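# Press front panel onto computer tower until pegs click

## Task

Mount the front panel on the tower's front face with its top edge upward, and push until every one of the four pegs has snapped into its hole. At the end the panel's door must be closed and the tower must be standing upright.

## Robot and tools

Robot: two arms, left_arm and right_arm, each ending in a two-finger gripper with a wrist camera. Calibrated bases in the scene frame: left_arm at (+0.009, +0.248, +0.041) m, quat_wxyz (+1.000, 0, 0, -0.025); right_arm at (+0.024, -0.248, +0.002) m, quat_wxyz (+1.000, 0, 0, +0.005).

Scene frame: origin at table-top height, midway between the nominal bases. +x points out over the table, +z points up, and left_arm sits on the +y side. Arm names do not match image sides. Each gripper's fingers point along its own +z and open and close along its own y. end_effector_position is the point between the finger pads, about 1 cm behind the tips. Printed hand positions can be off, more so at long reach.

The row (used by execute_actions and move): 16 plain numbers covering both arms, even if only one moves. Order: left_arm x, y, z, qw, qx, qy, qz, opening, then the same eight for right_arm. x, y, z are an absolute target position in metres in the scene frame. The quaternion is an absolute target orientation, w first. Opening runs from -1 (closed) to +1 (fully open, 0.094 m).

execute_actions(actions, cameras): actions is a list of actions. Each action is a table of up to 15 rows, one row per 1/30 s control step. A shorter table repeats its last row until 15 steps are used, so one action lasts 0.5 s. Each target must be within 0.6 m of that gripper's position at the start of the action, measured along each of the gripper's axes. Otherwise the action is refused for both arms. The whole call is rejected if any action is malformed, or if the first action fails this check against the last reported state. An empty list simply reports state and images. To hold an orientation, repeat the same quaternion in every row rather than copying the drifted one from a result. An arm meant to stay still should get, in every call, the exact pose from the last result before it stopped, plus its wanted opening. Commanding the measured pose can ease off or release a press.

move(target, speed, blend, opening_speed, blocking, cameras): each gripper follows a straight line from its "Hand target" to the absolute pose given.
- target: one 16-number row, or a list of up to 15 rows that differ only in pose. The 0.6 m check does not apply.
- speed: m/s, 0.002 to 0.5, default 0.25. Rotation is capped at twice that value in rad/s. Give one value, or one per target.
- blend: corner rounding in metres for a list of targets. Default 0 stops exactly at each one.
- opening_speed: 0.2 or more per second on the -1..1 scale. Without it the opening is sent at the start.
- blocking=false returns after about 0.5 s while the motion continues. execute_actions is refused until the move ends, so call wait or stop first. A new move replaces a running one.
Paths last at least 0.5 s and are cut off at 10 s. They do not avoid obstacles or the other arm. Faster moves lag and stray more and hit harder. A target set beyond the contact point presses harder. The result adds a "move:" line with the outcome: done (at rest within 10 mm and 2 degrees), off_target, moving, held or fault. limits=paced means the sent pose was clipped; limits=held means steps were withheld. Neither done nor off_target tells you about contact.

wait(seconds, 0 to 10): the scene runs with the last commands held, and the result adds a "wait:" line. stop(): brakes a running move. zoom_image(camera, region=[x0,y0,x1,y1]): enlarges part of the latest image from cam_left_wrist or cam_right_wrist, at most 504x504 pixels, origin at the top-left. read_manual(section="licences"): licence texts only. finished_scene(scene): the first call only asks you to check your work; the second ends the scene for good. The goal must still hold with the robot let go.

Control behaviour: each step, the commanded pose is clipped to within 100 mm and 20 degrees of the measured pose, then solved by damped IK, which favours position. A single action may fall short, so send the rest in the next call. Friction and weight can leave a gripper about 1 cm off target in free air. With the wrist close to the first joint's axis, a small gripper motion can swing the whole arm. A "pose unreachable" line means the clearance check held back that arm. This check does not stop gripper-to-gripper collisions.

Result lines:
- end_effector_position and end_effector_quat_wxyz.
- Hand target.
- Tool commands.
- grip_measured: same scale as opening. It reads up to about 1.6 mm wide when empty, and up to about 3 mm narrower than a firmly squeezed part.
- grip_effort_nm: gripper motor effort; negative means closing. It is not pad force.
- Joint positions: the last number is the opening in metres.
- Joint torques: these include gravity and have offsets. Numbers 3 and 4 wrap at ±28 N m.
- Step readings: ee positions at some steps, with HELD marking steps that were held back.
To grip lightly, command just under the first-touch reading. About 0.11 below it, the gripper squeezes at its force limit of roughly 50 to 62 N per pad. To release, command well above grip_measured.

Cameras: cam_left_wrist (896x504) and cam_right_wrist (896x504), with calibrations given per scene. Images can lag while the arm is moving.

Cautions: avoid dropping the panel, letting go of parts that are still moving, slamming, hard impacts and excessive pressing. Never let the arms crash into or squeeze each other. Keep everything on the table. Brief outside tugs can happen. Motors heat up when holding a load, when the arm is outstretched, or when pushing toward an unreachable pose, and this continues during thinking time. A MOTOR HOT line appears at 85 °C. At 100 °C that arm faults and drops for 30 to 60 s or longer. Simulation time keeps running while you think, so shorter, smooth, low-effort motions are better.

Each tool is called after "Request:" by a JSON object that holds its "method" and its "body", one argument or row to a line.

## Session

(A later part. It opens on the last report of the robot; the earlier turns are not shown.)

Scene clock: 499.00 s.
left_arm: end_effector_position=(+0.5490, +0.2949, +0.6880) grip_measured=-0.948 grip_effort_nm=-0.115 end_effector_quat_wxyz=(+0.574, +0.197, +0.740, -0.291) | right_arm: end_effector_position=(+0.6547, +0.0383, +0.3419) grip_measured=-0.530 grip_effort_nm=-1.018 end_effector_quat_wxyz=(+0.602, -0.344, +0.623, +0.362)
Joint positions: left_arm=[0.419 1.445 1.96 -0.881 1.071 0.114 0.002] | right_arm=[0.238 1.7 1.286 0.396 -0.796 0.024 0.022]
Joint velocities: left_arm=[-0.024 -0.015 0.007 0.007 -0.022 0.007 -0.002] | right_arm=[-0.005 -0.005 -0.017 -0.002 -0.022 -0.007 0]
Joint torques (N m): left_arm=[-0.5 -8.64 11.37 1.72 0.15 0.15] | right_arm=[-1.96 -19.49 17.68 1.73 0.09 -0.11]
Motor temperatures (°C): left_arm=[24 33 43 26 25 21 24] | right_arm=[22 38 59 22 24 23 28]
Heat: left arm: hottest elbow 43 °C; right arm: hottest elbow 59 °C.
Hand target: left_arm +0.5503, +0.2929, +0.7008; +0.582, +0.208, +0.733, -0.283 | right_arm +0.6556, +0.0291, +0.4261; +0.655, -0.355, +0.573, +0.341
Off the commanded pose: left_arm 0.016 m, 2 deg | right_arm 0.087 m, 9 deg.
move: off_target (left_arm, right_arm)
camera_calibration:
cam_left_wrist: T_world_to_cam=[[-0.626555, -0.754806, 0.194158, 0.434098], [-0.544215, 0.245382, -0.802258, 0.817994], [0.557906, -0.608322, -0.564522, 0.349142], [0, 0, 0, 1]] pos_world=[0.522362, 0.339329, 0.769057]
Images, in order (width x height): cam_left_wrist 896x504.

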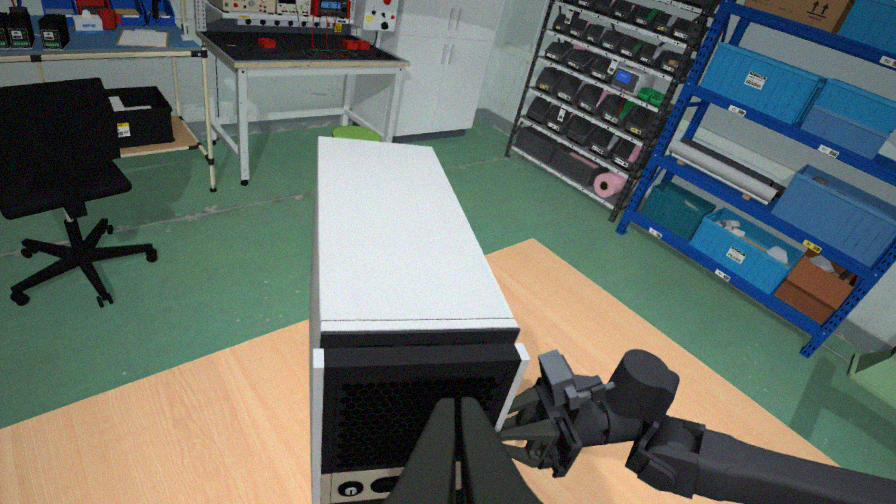

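Request:
{"method": "move", "body": {
  "target": [
    [0.54,0.29,0.7,0.583,0.207,0.733,-0.284,-0.95,0.685,0.019,0.428,0.656,-0.356,0.574,0.341,-0.75]
  ],
  "speed": 0.03,
  "cameras": ["cam_left_wrist"]
}}

Request:
{"method": "zoom_image", "body": {
  "camera": "cam_left_wrist",
  "region": [260, 250, 600, 460]
}}

Request:
{"method": "move", "body": {
  "target": [
    [0.7,0.43,0.52,0.604,0.338,0.614,-0.370,-0.95,0.685,0.019,0.428,0.656,-0.356,0.574,0.341,-0.75],
    [0.7226,0.4366,0.4356,0.604,0.338,0.614,-0.370,-0.95,0.685,0.019,0.428,0.656,-0.356,0.574,0.341,-0.75]
  ],
  "cameras": ["cam_left_wrist"]
}}

Request:
{"method": "move", "body": {
  "target": [0.7,0.44,0.12,0.604,0.338,0.614,-0.370,-0.95,0.685,0.019,0.428,0.656,-0.356,0.574,0.341,-0.75],
  "cameras": ["cam_left_wrist"]
}}

Scene clock: 508.03 s.
left_arm: end_effector_position=(+0.5460, +0.2937, +0.6911) grip_measured=-0.948 grip_effort_nm=-0.115 end_effector_quat_wxyz=(+0.576, +0.198, +0.738, -0.290) | right_arm: end_effector_position=(+0.6683, +0.0294, +0.3684) grip_measured=-0.530 grip_effort_nm=-1.023 end_effector_quat_wxyz=(+0.613, -0.348, +0.609, +0.364)
Joint positions: left_arm=[0.419 1.439 1.961 -0.881 1.071 0.115 0.002] | right_arm=[0.215 1.712 1.354 0.382 -0.829 0.034 0.022]
Joint velocities: left_arm=[-0.005 -0.005 -0.002 -0.002 0.007 0.022 0] | right_arm=[-0.024 -0.005 -0.012 0.007 0.007 0.007 -0.001]
Joint torques (N m): left_arm=[-0.38 -10.87 8.61 1.99 0.25 0.09] | right_arm=[-2.73 -17.55 17.65 1.66 0.37 -0.13]
Motor temperatures (°C): left_arm=[24 32 44 26 25 21 24] | right_arm=[22 39 60 22 24 23 28]
Heat: left arm: hottest elbow 44 °C; right arm: hottest elbow 60 °C.
Hand target: left_arm +0.5402, +0.2900, +0.7001; +0.583, +0.207, +0.733, -0.284 | right_arm +0.6795, +0.0176, +0.4271; +0.655, -0.354, +0.573, +0.341
Off the commanded pose: left_arm 0.011 m, 2 deg | right_arm 0.063 m, 7 deg.
move: off_target (left_arm, right_arm)
camera_calibration:
cam_left_wrist: T_world_to_cam=[[-0.627836, -0.755253, 0.188186, 0.435672], [-0.539207, 0.247674, -0.804931, 0.817613], [0.561318, -0.606836, -0.562736, 0.348363], [0, 0, 0, 1]] pos_world=[0.51885, 0.33794, 0.772171]
Images, in order (width x height): cam_left_wrist 896x504.

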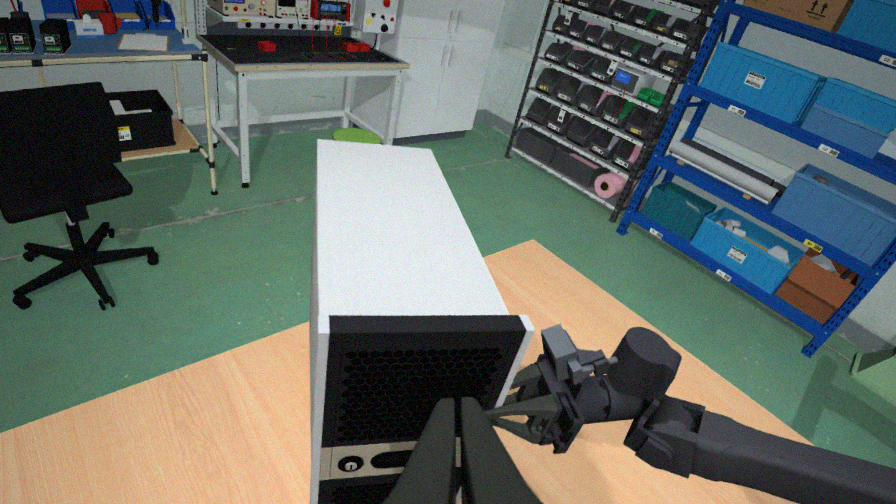

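Scaled by 1.482 from the camera's 896x504 image, which has a finer 1280x720 frame.

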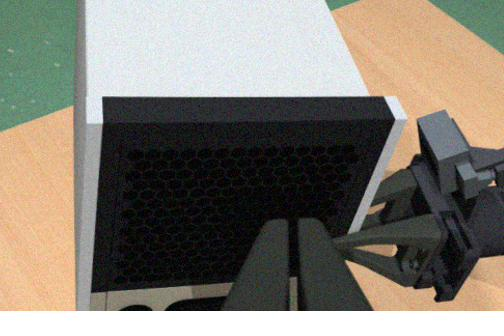

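Scene clock: 510.57 s.
left_arm: end_effector_position=(+0.7100, +0.4364, +0.4478) grip_measured=-0.948 grip_effort_nm=-0.115 end_effector_quat_wxyz=(+0.603, +0.343, +0.620, -0.366) | right_arm: end_effector_position=(+0.6683, +0.0294, +0.3684) grip_measured=-0.530 grip_effort_nm=-1.018 end_effector_quat_wxyz=(+0.613, -0.348, +0.609, +0.364)
Joint positions: left_arm=[0.552 2.026 1.999 -0.281 1.553 0.268 0.002] | right_arm=[0.215 1.712 1.354 0.382 -0.829 0.034 0.022]
Joint velocities: left_arm=[-0.015 0.015 0.012 0.007 0.081 0.066 0] | right_arm=[-0.005 -0.005 -0.007 -0.002 0.007 -0.022 0.001]
Joint torques (N m): left_arm=[-0.32 -17.32 9.14 1.99 0.33 0.06] | right_arm=[-3.08 -17.03 17.62 1.61 0.3 -0.15]
Motor temperatures (°C): left_arm=[24 32 44 26 25 21 24] | right_arm=[22 39 60 22 24 23 28]
Heat: left arm: hottest elbow 44 °C; right arm: hottest elbow 60 °C.
Hand target: left_arm +0.7164, +0.4367, +0.4335; +0.601, +0.343, +0.620, -0.370 | right_arm +0.6793, +0.0174, +0.4271; +0.655, -0.355, +0.573, +0.341
Off the commanded pose: left_arm 0.018 m, 1 deg | right_arm 0.063 m, 7 deg.
move: off_target (left_arm, right_arm)
camera_calibration:
cam_left_wrist: T_world_to_cam=[[-0.866668, -0.498029, 0.0292241, 0.820653], [-0.236307, 0.358219, -0.903237, 0.455578], [0.43937, -0.789713, -0.428145, 0.312065], [0, 0, 0, 1]] pos_world=[0.681778, 0.491954, 0.521122]
Images, in order (width x height): cam_left_wrist 896x504.

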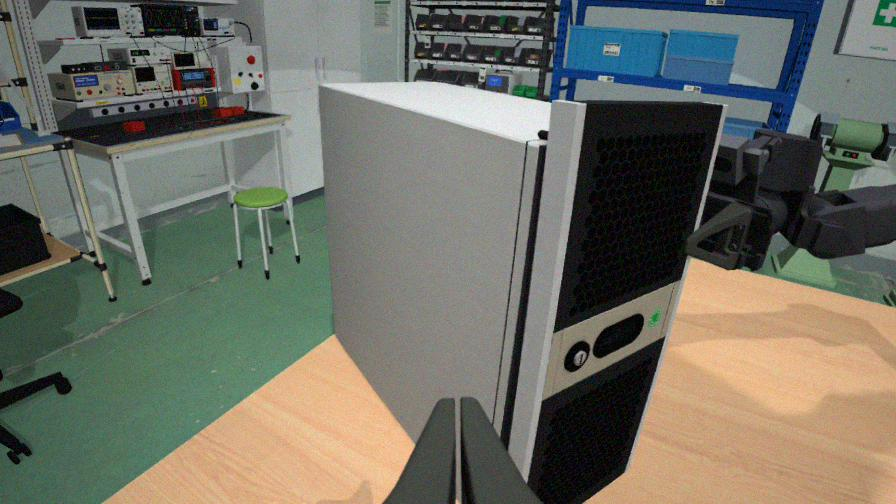

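Scene clock: 512.57 s.
left_arm: end_effector_position=(+0.6932, +0.4301, +0.1268) grip_measured=-0.948 grip_effort_nm=-0.115 end_effector_quat_wxyz=(+0.597, +0.337, +0.624, -0.376) | right_arm: end_effector_position=(+0.6683, +0.0294, +0.3684) grip_measured=-0.530 grip_effort_nm=-1.013 end_effector_quat_wxyz=(+0.613, -0.348, +0.609, +0.364)
Joint positions: left_arm=[0.555 2.302 1.64 0.005 1.561 0.591 0.002] | right_arm=[0.215 1.712 1.354 0.382 -0.829 0.034 0.022]
Joint velocities: left_arm=[0.005 0.015 -0.017 0.002 -0.007 -0.051 0.001] | right_arm=[0.005 -0.005 -0.012 0.007 -0.037 -0.007 0]
Joint torques (N m): left_arm=[0.85 -18.9 8.09 1.89 0.6 0.13] | right_arm=[-2.55 -17.26 17.7 1.66 0.3 -0.14]
Motor temperatures (°C): left_arm=[24 32 44 26 25 21 24] | right_arm=[22 38 59 22 24 23 28]
Heat: left arm: hottest elbow 44 °C; right arm: hottest elbow 59 °C.
Hand target: left_arm +0.6946, +0.4367, +0.1208; +0.602, +0.341, +0.621, -0.368 | right_arm +0.6793, +0.0174, +0.4271; +0.655, -0.355, +0.573, +0.341
Off the commanded pose: left_arm 0.014 m, 1 deg | right_arm 0.063 m, 7 deg.
joint sent to its limit (left arm) — joint 5 (wrist yaw), upper limit. The joint targets are off in position, not in orientation.
move: off_target (left_arm, right_arm)
camera_calibration:
cam_left_wrist: T_world_to_cam=[[-0.868476, -0.492695, 0.0547827, 0.80812], [-0.254579, 0.348443, -0.902096, 0.180595], [0.425369, -0.797395, -0.428044, 0.190043], [0, 0, 0, 1]] pos_world=[0.66697, 0.486769, 0.19999]
Images, in order (width x height): cam_left_wrist 896x504.

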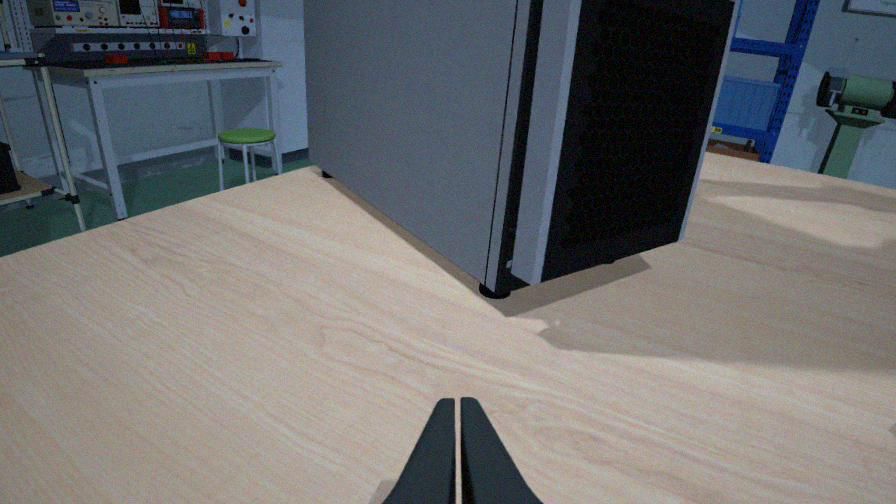

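Request:
{"method": "move", "body": {
  "target": [
    [0.7,0.44,0.12,0.604,0.338,0.614,-0.370,-0.95,0.655,0.037,0.415,0.656,-0.356,0.574,0.341,-0.75],
    [0.7,0.44,0.12,0.604,0.338,0.614,-0.370,-0.95,0.661,0.034,0.382,0.656,-0.356,0.574,0.341,-0.75]
  ],
  "speed": 0.04,
  "cameras": ["cam_left_wrist"]
}}

Request:
{"method": "move", "body": {
  "target": [
    [0.7226,0.4366,0.4356,0.604,0.338,0.614,-0.370,-0.95,0.661,0.034,0.382,0.656,-0.356,0.574,0.341,-0.75]
  ],
  "cameras": ["cam_left_wrist"]
}}

Scene clock: 520.90 s.
left_arm: end_effector_position=(+0.6931, +0.4307, +0.1268) grip_measured=-0.948 grip_effort_nm=-0.115 end_effector_quat_wxyz=(+0.597, +0.337, +0.624, -0.375) | right_arm: end_effector_position=(+0.6615, +0.0343, +0.3609) grip_measured=-0.530 grip_effort_nm=-1.018 end_effector_quat_wxyz=(+0.632, -0.346, +0.596, +0.354)
Joint positions: left_arm=[0.556 2.302 1.64 0.005 1.561 0.591 0.002] | right_arm=[0.23 1.71 1.304 0.477 -0.794 0.037 0.022]
Joint velocities: left_arm=[0.005 -0.005 -0.017 0.007 0.007 0.037 0] | right_arm=[-0.015 -0.015 -0.002 0.012 -0.051 0.066 0]
Joint torques (N m): left_arm=[0.91 -17.85 9.69 1.73 0.6 0.08] | right_arm=[-1.55 -16.85 11.02 2.51 0.34 -0.21]
Motor temperatures (°C): left_arm=[24 32 44 26 25 21 24] | right_arm=[22 38 59 22 24 23 28]
Heat: left arm: hottest elbow 44 °C; right arm: hottest elbow 59 °C.
Hand target: left_arm +0.6992, +0.4400, +0.1199; +0.602, +0.341, +0.621, -0.368 | right_arm +0.6606, +0.0339, +0.3822; +0.655, -0.355, +0.573, +0.341
Off the commanded pose: left_arm 0.013 m, 1 deg | right_arm 0.021 m, 4 deg.
joint sent to its limit (left arm) — joint 5 (wrist yaw), upper limit. The joint targets still meet the commanded pose.
move: off_target (left_arm, right_arm)
camera_calibration:
cam_left_wrist: T_world_to_cam=[[-0.868118, -0.493368, 0.0544018, 0.808362], [-0.254544, 0.348416, -0.902116, 0.180389], [0.42612, -0.796991, -0.42805, 0.189835], [0, 0, 0, 1]] pos_world=[0.666778, 0.487266, 0.200014]
Images, in order (width x height): cam_left_wrist 896x504.

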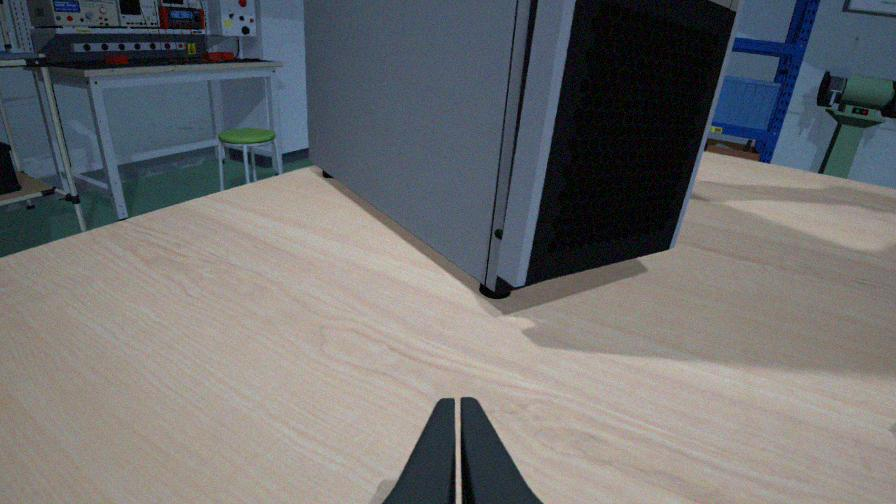

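Scene clock: 523.43 s.
left_arm: end_effector_position=(+0.7204, +0.4421, +0.4214) grip_measured=-0.948 grip_effort_nm=-0.115 end_effector_quat_wxyz=(+0.596, +0.332, +0.626, -0.377) | right_arm: end_effector_position=(+0.6615, +0.0343, +0.3609) grip_measured=-0.530 grip_effort_nm=-1.013 end_effector_quat_wxyz=(+0.632, -0.346, +0.596, +0.354)
Joint positions: left_arm=[0.552 2.067 1.994 -0.227 1.553 0.225 0.002] | right_arm=[0.23 1.71 1.304 0.477 -0.794 0.037 0.022]
Joint velocities: left_arm=[-0.005 -0.015 -0.002 -0.007 -0.007 -0.11 0] | right_arm=[0.005 -0.005 0.007 0.007 0.022 -0.051 0]
Joint torques (N m): left_arm=[-0.44 -19.02 12.31 1.83 0.17 -0.15] | right_arm=[-1.32 -17.49 10.86 2.62 0.29 -0.26]
Motor temperatures (°C): left_arm=[24 32 44 26 25 21 24] | right_arm=[22 38 59 22 24 23 28]
Heat: left arm: hottest elbow 44 °C; right arm: hottest elbow 59 °C.
Hand target: left_arm +0.7267, +0.4395, +0.4344; +0.601, +0.343, +0.620, -0.369 | right_arm +0.6607, +0.0339, +0.3819; +0.655, -0.355, +0.573, +0.341
Off the commanded pose: left_arm 0.015 m, 2 deg | right_arm 0.021 m, 4 deg.
move: off_target (left_arm, right_arm)
camera_calibration:
cam_left_wrist: T_world_to_cam=[[-0.864947, -0.497729, 0.0642782, 0.81712], [-0.264003, 0.34233, -0.901727, 0.458444], [0.426812, -0.796916, -0.4275, 0.312646], [0, 0, 0, 1]] pos_world=[0.694355, 0.498918, 0.494524]
Images, in order (width x height): cam_left_wrist 896x504.

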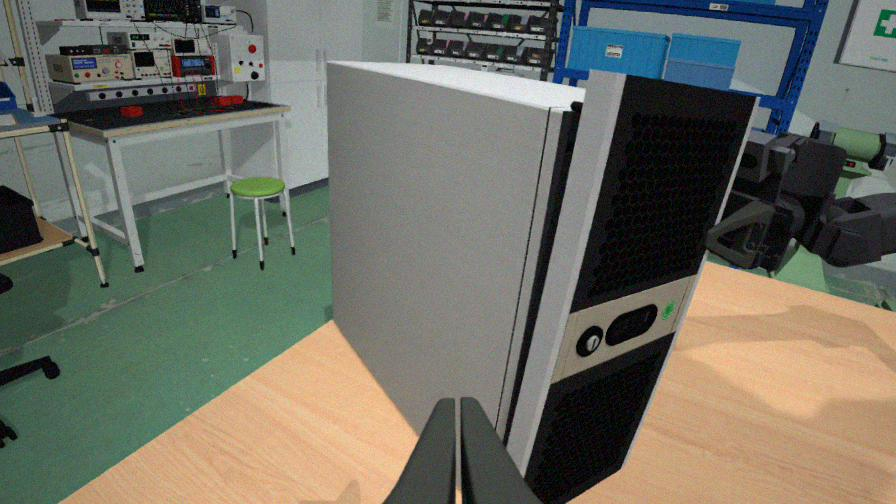

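Request:
{"method": "move", "body": {
  "target": [
    [0.7226,0.4366,0.4356,0.604,0.338,0.614,-0.370,-0.95,0.640,0.044,0.372,0.656,-0.356,0.574,0.341,-0.75]
  ],
  "speed": 0.04,
  "cameras": ["cam_left_wrist"]
}}

Request:
{"method": "move", "body": {
  "target": [
    [0.7226,0.4366,0.4356,0.604,0.338,0.614,-0.370,-0.95,0.658,0.034,0.391,0.658,-0.359,0.572,0.338,-0.75]
  ],
  "speed": 0.04,
  "cameras": ["cam_left_wrist"]
}}

Scene clock: 530.50 s.
left_arm: end_effector_position=(+0.7205, +0.4415, +0.4214) grip_measured=-0.948 grip_effort_nm=-0.115 end_effector_quat_wxyz=(+0.596, +0.332, +0.626, -0.377) | right_arm: end_effector_position=(+0.6463, +0.0397, +0.3326) grip_measured=-0.530 grip_effort_nm=-1.018 end_effector_quat_wxyz=(+0.627, -0.343, +0.605, +0.351)
Joint positions: left_arm=[0.551 2.067 1.994 -0.227 1.553 0.224 0.002] | right_arm=[0.248 1.7 1.224 0.52 -0.766 0.025 0.022]
Joint velocities: left_arm=[-0.005 -0.015 0.007 -0.012 0.081 -0.037 -0.002] | right_arm=[0.005 0.005 0.007 -0.002 -0.037 0.007 0]
Joint torques (N m): left_arm=[-0.62 -20.13 10.65 2.03 0.16 -0.07] | right_arm=[-0.32 -17.9 11.06 2.24 0.2 -0.21]
Motor temperatures (°C): left_arm=[24 32 45 26 25 21 24] | right_arm=[22 39 58 22 24 23 28]
Heat: left arm: hottest elbow 45 °C; right arm: hottest elbow 58 °C.
Hand target: left_arm +0.7224, +0.4365, +0.4355; +0.601, +0.343, +0.620, -0.370 | right_arm +0.6392, +0.0433, +0.3714; +0.655, -0.355, +0.573, +0.341
Off the commanded pose: left_arm 0.015 m, 2 deg | right_arm 0.040 m, 5 deg.
move: off_target (left_arm, right_arm)
camera_calibration:
cam_left_wrist: T_world_to_cam=[[-0.865282, -0.497048, 0.0650395, 0.816597], [-0.264341, 0.342189, -0.901682, 0.458955], [0.425924, -0.797402, -0.42748, 0.312996], [0, 0, 0, 1]] pos_world=[0.694595, 0.498422, 0.49452]
Images, in order (width x height): cam_left_wrist 896x504.

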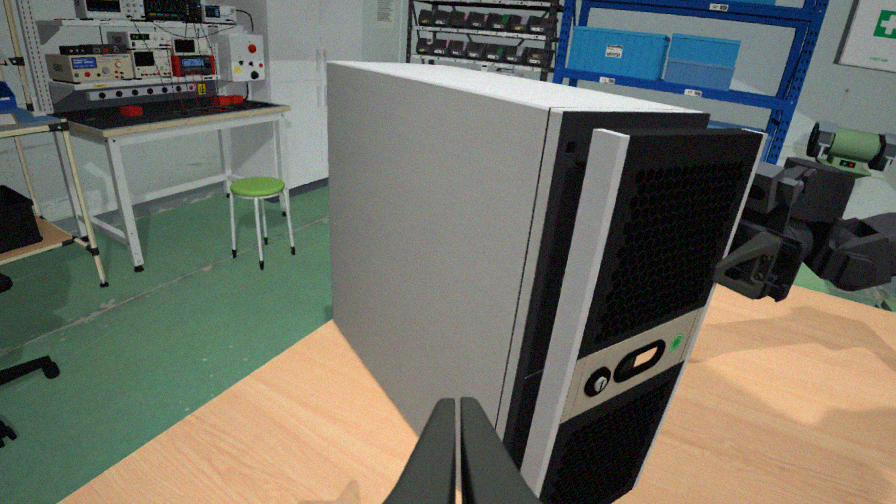

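Scene clock: 531.73 s.
left_arm: end_effector_position=(+0.7205, +0.4415, +0.4214) grip_measured=-0.948 grip_effort_nm=-0.129 end_effector_quat_wxyz=(+0.596, +0.332, +0.626, -0.377) | right_arm: end_effector_position=(+0.6448, +0.0390, +0.3260) grip_measured=-0.530 grip_effort_nm=-1.009 end_effector_quat_wxyz=(+0.614, -0.346, +0.613, +0.356)
Joint positions: left_arm=[0.551 2.067 1.994 -0.227 1.553 0.224 0.002] | right_arm=[0.244 1.7 1.224 0.487 -0.784 0.02 0.022]
Joint velocities: left_arm=[0.005 0.005 -0.012 0.007 0.007 -0.007 -0.001] | right_arm=[-0.005 -0.015 0.007 0.002 0.022 0.007 0]
Joint torques (N m): left_arm=[-0.38 -20.19 10.59 2.09 0.15 -0.06] | right_arm=[-1.96 -17.38 16.68 1.76 -0.05 -0.18]
Motor temperatures (°C): left_arm=[24 32 45 26 25 21 24] | right_arm=[22 39 58 22 24 23 28]
Heat: left arm: hottest elbow 45 °C; right arm: hottest elbow 58 °C.
Hand target: left_arm +0.7224, +0.4367, +0.4355; +0.601, +0.343, +0.620, -0.370 | right_arm +0.6526, +0.0326, +0.3901; +0.657, -0.358, +0.571, +0.338
Off the commanded pose: left_arm 0.015 m, 2 deg | right_arm 0.066 m, 7 deg.
move: off_target (left_arm, right_arm)
camera_calibration:
cam_left_wrist: T_world_to_cam=[[-0.865282, -0.497048, 0.0650395, 0.816597], [-0.264341, 0.342189, -0.901682, 0.458955], [0.425924, -0.797402, -0.42748, 0.312996], [0, 0, 0, 1]] pos_world=[0.694595, 0.498422, 0.49452]
Images, in order (width x height): cam_left_wrist 896x504.

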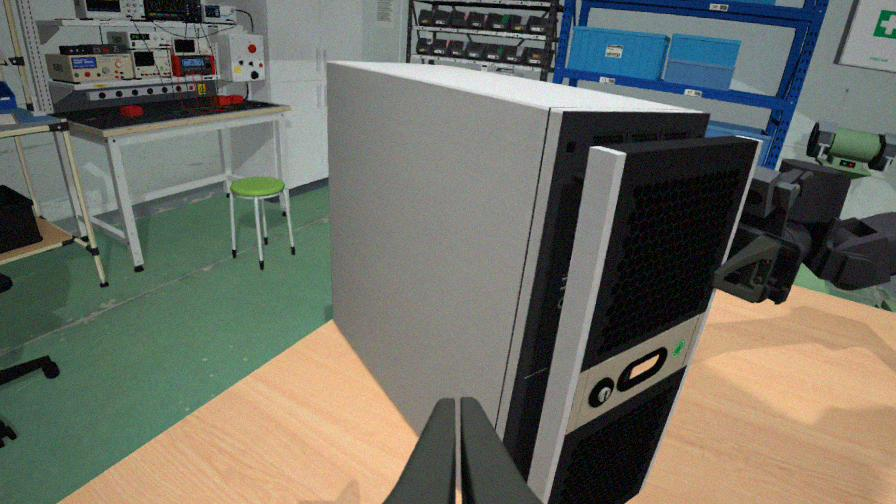

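Request:
{"method": "move", "body": {
  "target": [
    [0.7226,0.4366,0.4356,0.604,0.338,0.614,-0.370,-0.95,0.662,0.031,0.420,0.656,-0.356,0.574,0.341,-0.75]
  ],
  "speed": 0.04,
  "cameras": []
}}

Request:
{"method": "move", "body": {
  "target": [
    [0.7226,0.4366,0.4356,0.604,0.338,0.614,-0.370,-0.95,0.672,0.026,0.422,0.656,-0.356,0.574,0.341,-0.75]
  ],
  "speed": 0.04,
  "cameras": ["cam_left_wrist"]
}}

Scene clock: 540.33 s.
left_arm: end_effector_position=(+0.7205, +0.4415, +0.4214) grip_measured=-0.948 grip_effort_nm=-0.120 end_effector_quat_wxyz=(+0.596, +0.332, +0.626, -0.377) | right_arm: end_effector_position=(+0.6531, +0.0379, +0.3381) grip_measured=-0.530 grip_effort_nm=-1.018 end_effector_quat_wxyz=(+0.606, -0.345, +0.621, +0.359)
Joint positions: left_arm=[0.551 2.067 1.994 -0.227 1.553 0.224 0.002] | right_arm=[0.238 1.7 1.272 0.416 -0.792 0.019 0.022]
Joint velocities: left_arm=[0.015 0.015 -0.002 0.002 0.037 -0.022 -0.003] | right_arm=[-0.015 -0.005 0.007 0.017 0.022 -0.007 0.001]
Joint torques (N m): left_arm=[-0.73 -20.19 10.58 2.06 0.16 -0.06] | right_arm=[-2.78 -19.08 17.39 1.66 -0.04 -0.09]
Motor temperatures (°C): left_arm=[24 32 45 26 25 21 24] | right_arm=[22 40 58 22 24 23 28]
Heat: left arm: hottest elbow 45 °C; right arm: hottest elbow 58 °C.
Hand target: left_arm +0.7224, +0.4367, +0.4355; +0.601, +0.343, +0.620, -0.370 | right_arm +0.6552, +0.0291, +0.4182; +0.655, -0.355, +0.573, +0.341
Off the commanded pose: left_arm 0.015 m, 2 deg | right_arm 0.083 m, 8 deg.
move: off_target (left_arm, right_arm)
No camera images: "cameras" was empty.

Scene clock: 541.37 s.
left_arm: end_effector_position=(+0.7205, +0.4415, +0.4214) grip_measured=-0.948 grip_effort_nm=-0.115 end_effector_quat_wxyz=(+0.596, +0.332, +0.626, -0.377) | right_arm: end_effector_position=(+0.6570, +0.0368, +0.3537) grip_measured=-0.530 grip_effort_nm=-1.009 end_effector_quat_wxyz=(+0.612, -0.351, +0.611, +0.360)
Joint positions: left_arm=[0.551 2.067 1.994 -0.227 1.553 0.224 0.002] | right_arm=[0.232 1.7 1.304 0.407 -0.81 0.019 0.022]
Joint velocities: left_arm=[-0.005 -0.005 0.012 0.002 -0.066 -0.095 -0.001] | right_arm=[-0.015 -0.005 -0.007 -0.007 0.022 -0.051 0.001]
Joint torques (N m): left_arm=[-0.44 -20.31 10.63 2.09 0.15 -0.06] | right_arm=[-2.67 -17.44 17.57 1.58 0.14 -0.03]
Motor temperatures (°C): left_arm=[24 32 45 26 25 21 24] | right_arm=[22 40 59 22 24 23 28]
Heat: left arm: hottest elbow 45 °C; right arm: hottest elbow 59 °C.
Hand target: left_arm +0.7224, +0.4367, +0.4355; +0.601, +0.343, +0.620, -0.370 | right_arm +0.6657, +0.0245, +0.4210; +0.655, -0.355, +0.573, +0.341
Off the commanded pose: left_arm 0.015 m, 2 deg | right_arm 0.071 m, 7 deg.
move: off_target (left_arm, right_arm)
camera_calibration:
cam_left_wrist: T_world_to_cam=[[-0.865282, -0.497048, 0.0650395, 0.816597], [-0.264341, 0.342189, -0.901682, 0.458955], [0.425924, -0.797402, -0.42748, 0.312996], [0, 0, 0, 1]] pos_world=[0.694595, 0.498422, 0.49452]
Images, in order (width x height): cam_left_wrist 896x504.

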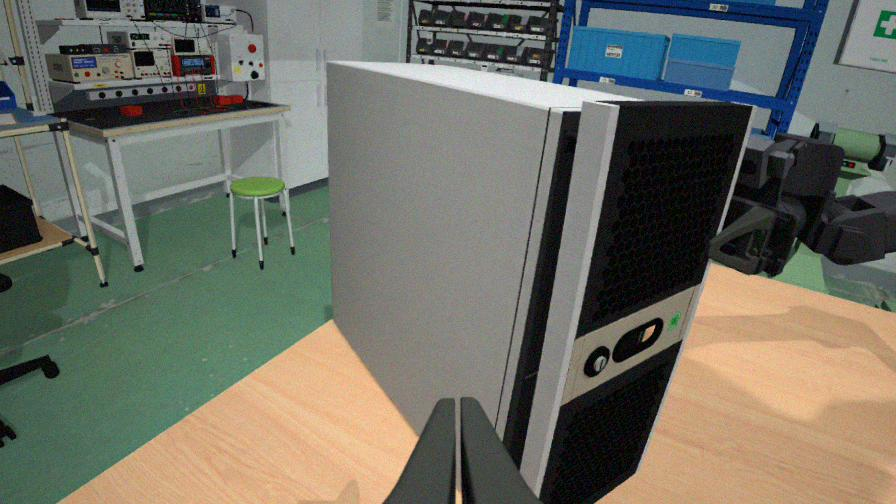

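Request:
{"method": "move", "body": {
  "target": [
    [0.7226,0.4366,0.4356,0.604,0.338,0.614,-0.370,-0.95,0.676,0.025,0.394,0.656,-0.356,0.574,0.341,-0.75]
  ],
  "speed": 0.04,
  "cameras": ["cam_left_wrist"]
}}

Scene clock: 546.77 s.
left_arm: end_effector_position=(+0.7205, +0.4415, +0.4214) grip_measured=-0.948 grip_effort_nm=-0.125 end_effector_quat_wxyz=(+0.596, +0.332, +0.626, -0.377) | right_arm: end_effector_position=(+0.6611, +0.0380, +0.3449) grip_measured=-0.530 grip_effort_nm=-1.013 end_effector_quat_wxyz=(+0.615, -0.354, +0.605, +0.361)
Joint positions: left_arm=[0.551 2.067 1.994 -0.227 1.553 0.224 0.002] | right_arm=[0.231 1.725 1.305 0.444 -0.818 0.019 0.022]
Joint velocities: left_arm=[-0.005 -0.005 0.012 -0.007 0.022 -0.007 0.001] | right_arm=[0.005 -0.015 -0.002 -0.012 -0.051 -0.022 -0.001]
Joint torques (N m): left_arm=[-0.15 -20.07 10.63 2.09 0.17 -0.05] | right_arm=[-2.37 -17.38 15.23 2.62 0.38 -0.05]
Motor temperatures (°C): left_arm=[24 32 45 26 25 21 24] | right_arm=[22 40 59 22 24 23 28]
Heat: left arm: hottest elbow 45 °C; right arm: hottest elbow 59 °C.
Hand target: left_arm +0.7224, +0.4367, +0.4355; +0.601, +0.343, +0.620, -0.370 | right_arm +0.6723, +0.0241, +0.3935; +0.655, -0.355, +0.573, +0.341
Off the commanded pose: left_arm 0.015 m, 2 deg | right_arm 0.053 m, 6 deg.
move: off_target (left_arm, right_arm)
camera_calibration:
cam_left_wrist: T_world_to_cam=[[-0.865282, -0.497048, 0.0650395, 0.816597], [-0.264341, 0.342189, -0.901682, 0.458955], [0.425924, -0.797402, -0.42748, 0.312996], [0, 0, 0, 1]] pos_world=[0.694595, 0.498422, 0.49452]
Images, in order (width x height): cam_left_wrist 896x504.

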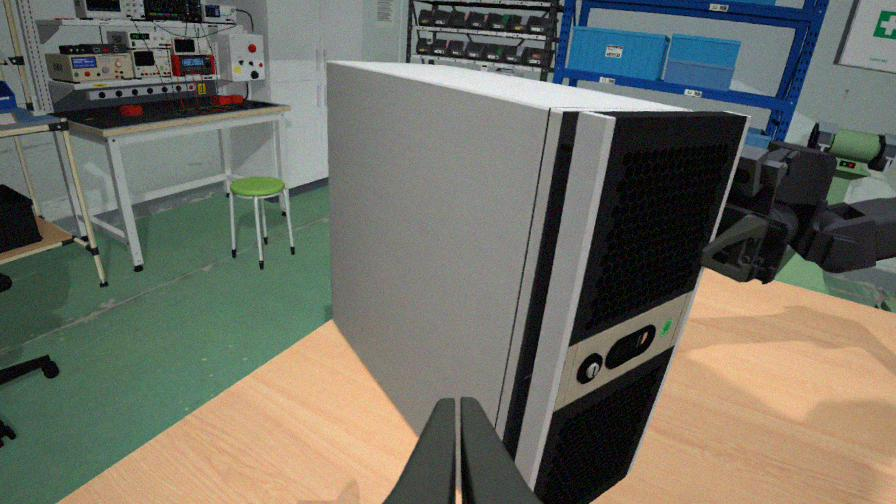

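Request:
{"method": "move", "body": {
  "target": [
    [0.7,0.44,0.12,0.604,0.338,0.614,-0.370,-0.95,0.676,0.025,0.394,0.656,-0.356,0.574,0.341,-0.75]
  ],
  "cameras": ["cam_left_wrist"]
}}

Request:
{"method": "move", "body": {
  "target": [
    [0.7,0.43,0.52,0.604,0.338,0.614,-0.370,-0.95,0.676,0.025,0.394,0.656,-0.356,0.574,0.341,-0.75],
    [0.54,0.29,0.7,0.583,0.207,0.733,-0.284,-0.95,0.676,0.025,0.394,0.656,-0.356,0.574,0.341,-0.75]
  ],
  "cameras": ["cam_left_wrist"]
}}

Request:
{"method": "zoom_image", "body": {
  "camera": "cam_left_wrist",
  "region": [260, 250, 600, 460]
}}

Scene clock: 555.33 s.
left_arm: end_effector_position=(+0.6938, +0.4305, +0.1275) grip_measured=-0.948 grip_effort_nm=-0.115 end_effector_quat_wxyz=(+0.597, +0.337, +0.624, -0.375) | right_arm: end_effector_position=(+0.6611, +0.0380, +0.3450) grip_measured=-0.530 grip_effort_nm=-1.018 end_effector_quat_wxyz=(+0.615, -0.354, +0.605, +0.361)
Joint positions: left_arm=[0.555 2.303 1.634 0.055 1.561 0.548 0.002] | right_arm=[0.231 1.725 1.305 0.445 -0.818 0.019 0.022]
Joint velocities: left_arm=[0.005 -0.005 0.007 -0.002 0.022 0.007 0.001] | right_arm=[0.005 -0.015 0.007 -0.012 -0.022 -0.007 0]
Joint torques (N m): left_arm=[0.44 -19.08 7.87 1.94 0.56 0.12] | right_arm=[-3.08 -16.85 15.23 2.56 0.4 -0.03]
Motor temperatures (°C): left_arm=[24 33 45 26 25 21 24] | right_arm=[22 40 59 22 24 23 28]
Heat: left arm: hottest elbow 45 °C; right arm: hottest elbow 59 °C.
Hand target: left_arm +0.6949, +0.4369, +0.1209; +0.602, +0.341, +0.621, -0.368 | right_arm +0.6723, +0.0240, +0.3935; +0.655, -0.355, +0.573, +0.341
Off the commanded pose: left_arm 0.014 m, 1 deg | right_arm 0.053 m, 6 deg.
joint sent to its limit (left arm) — joint 5 (wrist yaw), upper limit. The joint targets are off in position, not in orientation.
move: off_target (left_arm, right_arm)
camera_calibration:
cam_left_wrist: T_world_to_cam=[[-0.868402, -0.492909, 0.0540223, 0.808859], [-0.253916, 0.348458, -0.902277, 0.180852], [0.425916, -0.797256, -0.427759, 0.189893], [0, 0, 0, 1]] pos_world=[0.667458, 0.487068, 0.200711]
Images, in order (width x height): cam_left_wrist 896x504.

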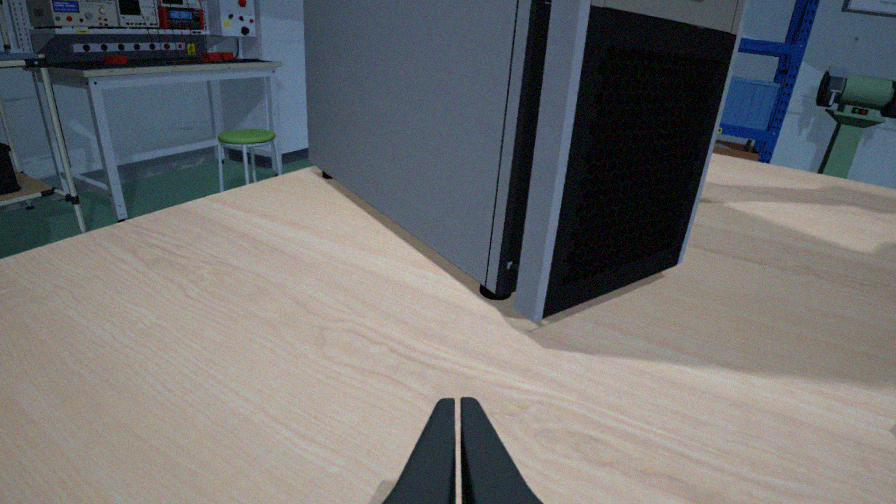

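Scene clock: 559.13 s.
left_arm: end_effector_position=(+0.5498, +0.2954, +0.6871) grip_measured=-0.948 grip_effort_nm=-0.115 end_effector_quat_wxyz=(+0.574, +0.196, +0.740, -0.292) | right_arm: end_effector_position=(+0.6611, +0.0380, +0.3450) grip_measured=-0.530 grip_effort_nm=-1.018 end_effector_quat_wxyz=(+0.615, -0.354, +0.605, +0.361)
Joint positions: left_arm=[0.419 1.447 1.96 -0.881 1.071 0.114 0.002] | right_arm=[0.231 1.725 1.305 0.445 -0.818 0.019 0.022]
Joint velocities: left_arm=[-0.015 -0.024 -0.002 -0.002 0.007 0.037 0] | right_arm=[-0.024 0.005 -0.007 0.002 0.051 0.037 0]
Joint torques (N m): left_arm=[-0.62 -9.23 11.33 1.54 0.14 0.12] | right_arm=[-3.14 -17.32 15.16 2.62 0.4 -0.05]
Motor temperatures (°C): left_arm=[24 33 45 26 25 21 24] | right_arm=[22 39 59 22 24 23 28]
Heat: left arm: hottest elbow 45 °C; right arm: hottest elbow 59 °C.
Hand target: left_arm +0.5504, +0.2931, +0.7007; +0.582, +0.207, +0.733, -0.283 | right_arm +0.6723, +0.0240, +0.3935; +0.655, -0.355, +0.573, +0.341
Off the commanded pose: left_arm 0.017 m, 2 deg | right_arm 0.053 m, 6 deg.
move: off_target (left_arm, right_arm)
camera_calibration:
cam_left_wrist: T_world_to_cam=[[-0.62599, -0.754937, 0.195465, 0.43398], [-0.54545, 0.244732, -0.801618, 0.818012], [0.557335, -0.608421, -0.56498, 0.349176], [0, 0, 0, 1]] pos_world=[0.523244, 0.33988, 0.768182]
Images, in order (width x height): cam_left_wrist 896x504.

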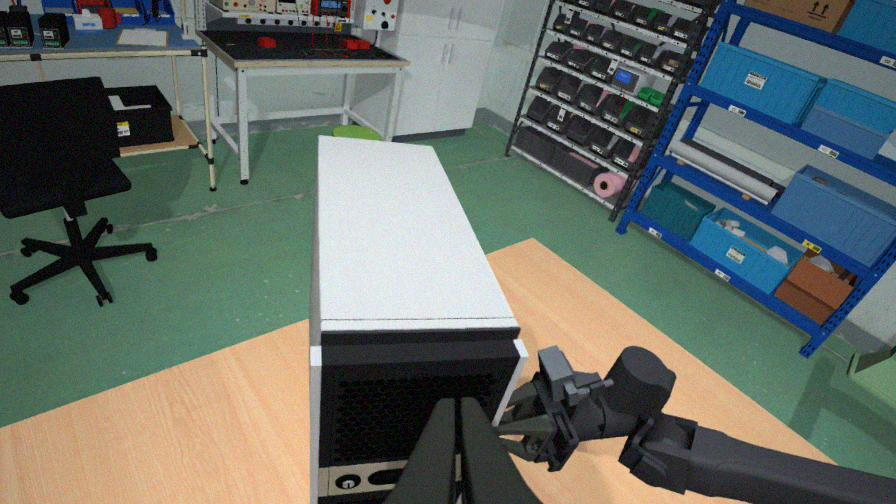

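Scaled by 1.482 from the camera's 896x504 image, which has a finer 1280x720 frame.

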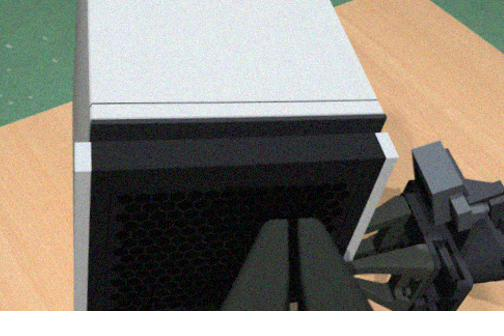

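Request:
{"method": "move", "body": {
  "target": [
    [0.54,0.29,0.7,0.583,0.207,0.733,-0.284,-0.95,0.689,0.012,0.394,0.656,-0.356,0.574,0.341,-0.75]
  ],
  "speed": 0.03,
  "cameras": ["cam_left_wrist"]
}}

Request:
{"method": "zoom_image", "body": {
  "camera": "cam_left_wrist",
  "region": [260, 250, 600, 460]
}}

Request:
{"method": "move", "body": {
  "target": [
    [0.7,0.43,0.52,0.604,0.338,0.614,-0.370,-0.95,0.689,0.012,0.394,0.656,-0.356,0.574,0.341,-0.75],
    [0.7226,0.4366,0.4356,0.604,0.338,0.614,-0.370,-0.95,0.689,0.012,0.394,0.656,-0.356,0.574,0.341,-0.75]
  ],
  "cameras": ["cam_left_wrist"]
}}

Request:
{"method": "move", "body": {
  "target": [0.7,0.44,0.12,0.604,0.338,0.614,-0.370,-0.95,0.689,0.012,0.394,0.656,-0.356,0.574,0.341,-0.75],
  "cameras": ["cam_left_wrist"]
}}

Scene clock: 572.30 s.
left_arm: end_effector_position=(+0.5457, +0.2938, +0.6914) grip_measured=-0.948 grip_effort_nm=-0.115 end_effector_quat_wxyz=(+0.576, +0.198, +0.738, -0.290) | right_arm: end_effector_position=(+0.6623, +0.0334, +0.3408) grip_measured=-0.530 grip_effort_nm=-1.018 end_effector_quat_wxyz=(+0.613, -0.363, +0.601, +0.363)
Joint positions: left_arm=[0.419 1.438 1.96 -0.881 1.071 0.115 0.002] | right_arm=[0.219 1.734 1.307 0.449 -0.847 0.008 0.022]
Joint velocities: left_arm=[0.015 0.005 0.007 -0.007 0.066 0.037 0] | right_arm=[-0.005 -0.015 -0.007 -0.017 -0.066 -0.022 -0.001]
Joint torques (N m): left_arm=[-0.21 -10.46 8.59 1.99 0.26 0.1] | right_arm=[-4.13 -16.62 17.22 2.37 0.45 0.12]
Motor temperatures (°C): left_arm=[24 32 46 26 25 21 24] | right_arm=[22 39 60 22 24 23 28]
Heat: left arm: hottest elbow 46 °C; right arm: hottest elbow 60 °C.
Hand target: left_arm +0.5401, +0.2899, +0.7002; +0.583, +0.207, +0.733, -0.284 | right_arm +0.6830, +0.0104, +0.3935; +0.655, -0.355, +0.573, +0.341
Off the commanded pose: left_arm 0.011 m, 2 deg | right_arm 0.063 m, 6 deg.
move: off_target (left_arm, right_arm)
camera_calibration:
cam_left_wrist: T_world_to_cam=[[-0.627682, -0.755544, 0.187532, 0.435944], [-0.538729, 0.247691, -0.805246, 0.817573], [0.561949, -0.606467, -0.562504, 0.348123], [0, 0, 0, 1]] pos_world=[0.518456, 0.337995, 0.772415]
Images, in order (width x height): cam_left_wrist 896x504.

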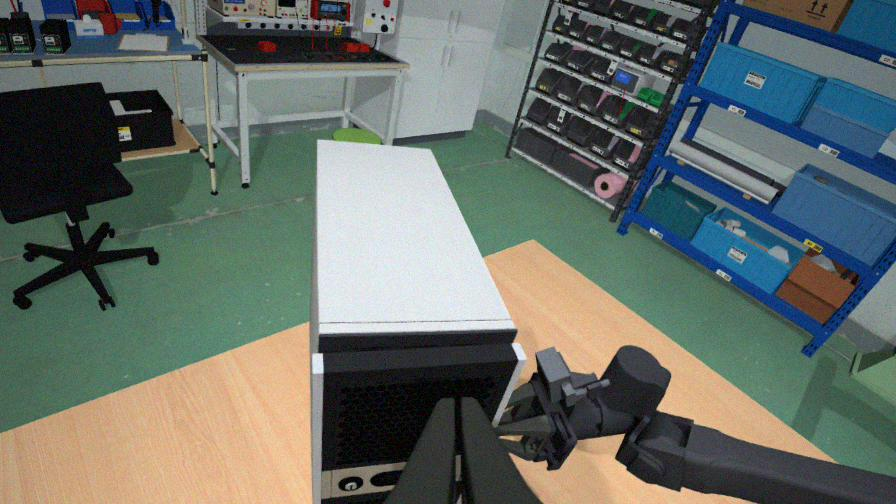

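Scaled by 1.482 from the camera's 896x504 image, which has a finer 1280x720 frame.

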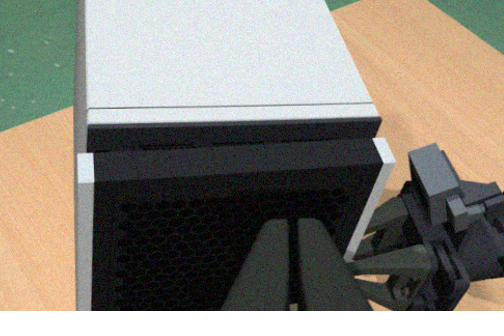

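Scene clock: 574.83 s.
left_arm: end_effector_position=(+0.7100, +0.4361, +0.4476) grip_measured=-0.948 grip_effort_nm=-0.120 end_effector_quat_wxyz=(+0.602, +0.343, +0.620, -0.367) | right_arm: end_effector_position=(+0.6624, +0.0332, +0.3410) grip_measured=-0.530 grip_effort_nm=-1.018 end_effector_quat_wxyz=(+0.613, -0.363, +0.601, +0.363)
Joint positions: left_arm=[0.551 2.026 1.999 -0.282 1.553 0.268 0.002] | right_arm=[0.219 1.734 1.307 0.45 -0.848 0.008 0.022]
Joint velocities: left_arm=[-0.015 -0.024 0.012 0.002 -0.007 0.022 -0.001] | right_arm=[-0.005 -0.015 -0.002 0.002 -0.051 -0.007 0.001]
Joint torques (N m): left_arm=[-0.44 -17.67 9.03 2.07 0.33 0.05] | right_arm=[-4.31 -16.79 17.14 2.25 0.47 0.12]
Motor temperatures (°C): left_arm=[24 32 45 26 25 21 24] | right_arm=[22 39 61 22 24 23 28]
Heat: left arm: hottest elbow 45 °C; right arm: hottest elbow 61 °C.
Hand target: left_arm +0.7165, +0.4365, +0.4334; +0.601, +0.343, +0.620, -0.370 | right_arm +0.6830, +0.0101, +0.3936; +0.655, -0.355, +0.573, +0.341
Off the commanded pose: left_arm 0.017 m, 1 deg | right_arm 0.063 m, 6 deg.
move: off_target (left_arm, right_arm)
camera_calibration:
cam_left_wrist: T_world_to_cam=[[-0.866838, -0.497687, 0.0299865, 0.820196], [-0.236775, 0.357978, -0.903211, 0.455933], [0.438782, -0.790037, -0.428149, 0.312297], [0, 0, 0, 1]] pos_world=[0.6819, 0.491713, 0.520918]
Images, in order (width x height): cam_left_wrist 896x504.

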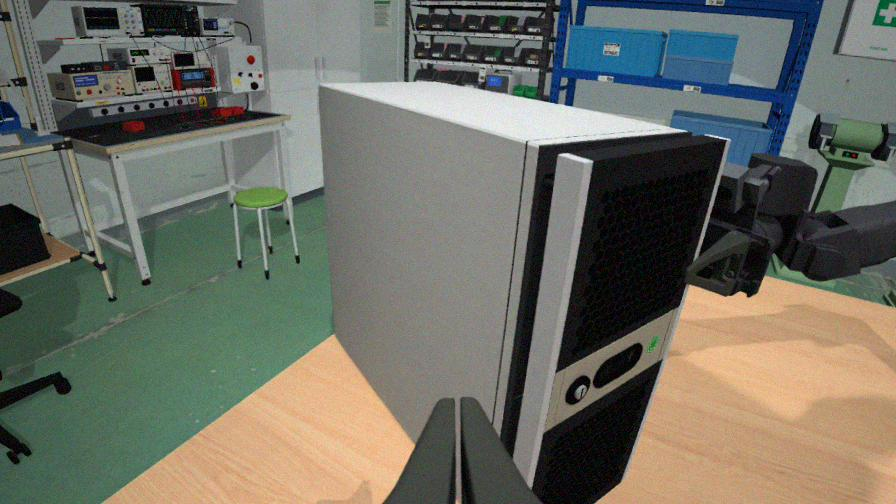

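Scene clock: 576.83 s.
left_arm: end_effector_position=(+0.6930, +0.4304, +0.1266) grip_measured=-0.948 grip_effort_nm=-0.115 end_effector_quat_wxyz=(+0.597, +0.337, +0.624, -0.376) | right_arm: end_effector_position=(+0.6624, +0.0332, +0.3408) grip_measured=-0.530 grip_effort_nm=-1.018 end_effector_quat_wxyz=(+0.613, -0.363, +0.601, +0.363)
Joint positions: left_arm=[0.556 2.302 1.64 0.005 1.561 0.591 0.002] | right_arm=[0.219 1.734 1.307 0.45 -0.848 0.008 0.022]
Joint velocities: left_arm=[-0.005 -0.005 0.007 0.002 -0.037 -0.007 0.001] | right_arm=[0.005 -0.005 -0.002 -0.012 -0.066 -0.037 0]
Joint torques (N m): left_arm=[0.56 -18.96 8.08 1.89 0.6 0.13] | right_arm=[-4.19 -16.44 17.16 2.33 0.48 0.12]
Motor temperatures (°C): left_arm=[24 32 45 26 25 21 24] | right_arm=[22 39 61 22 24 23 28]
Heat: left arm: hottest elbow 45 °C; right arm: hottest elbow 61 °C.
Hand target: left_arm +0.6944, +0.4369, +0.1209; +0.602, +0.341, +0.621, -0.368 | right_arm +0.6830, +0.0104, +0.3932; +0.655, -0.355, +0.573, +0.341
Off the commanded pose: left_arm 0.014 m, 1 deg | right_arm 0.063 m, 6 deg.
joint sent to its limit (left arm) — joint 5 (wrist yaw), upper limit. The joint targets are off in position, not in orientation.
move: off_target (left_arm, right_arm)
camera_calibration:
cam_left_wrist: T_world_to_cam=[[-0.86827, -0.493016, 0.0551636, 0.808035], [-0.255013, 0.348179, -0.902075, 0.180768], [0.425531, -0.797312, -0.428039, 0.190072], [0, 0, 0, 1]] pos_world=[0.666809, 0.486981, 0.199851]
Images, in order (width x height): cam_left_wrist 896x504.

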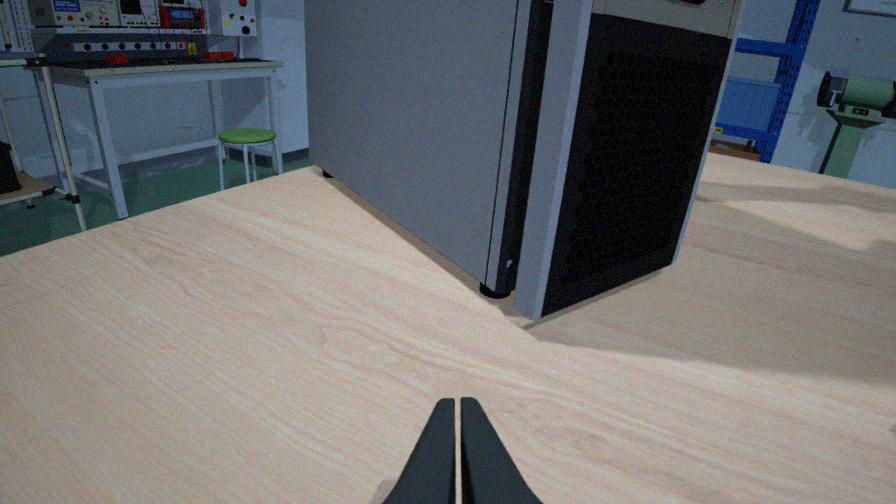

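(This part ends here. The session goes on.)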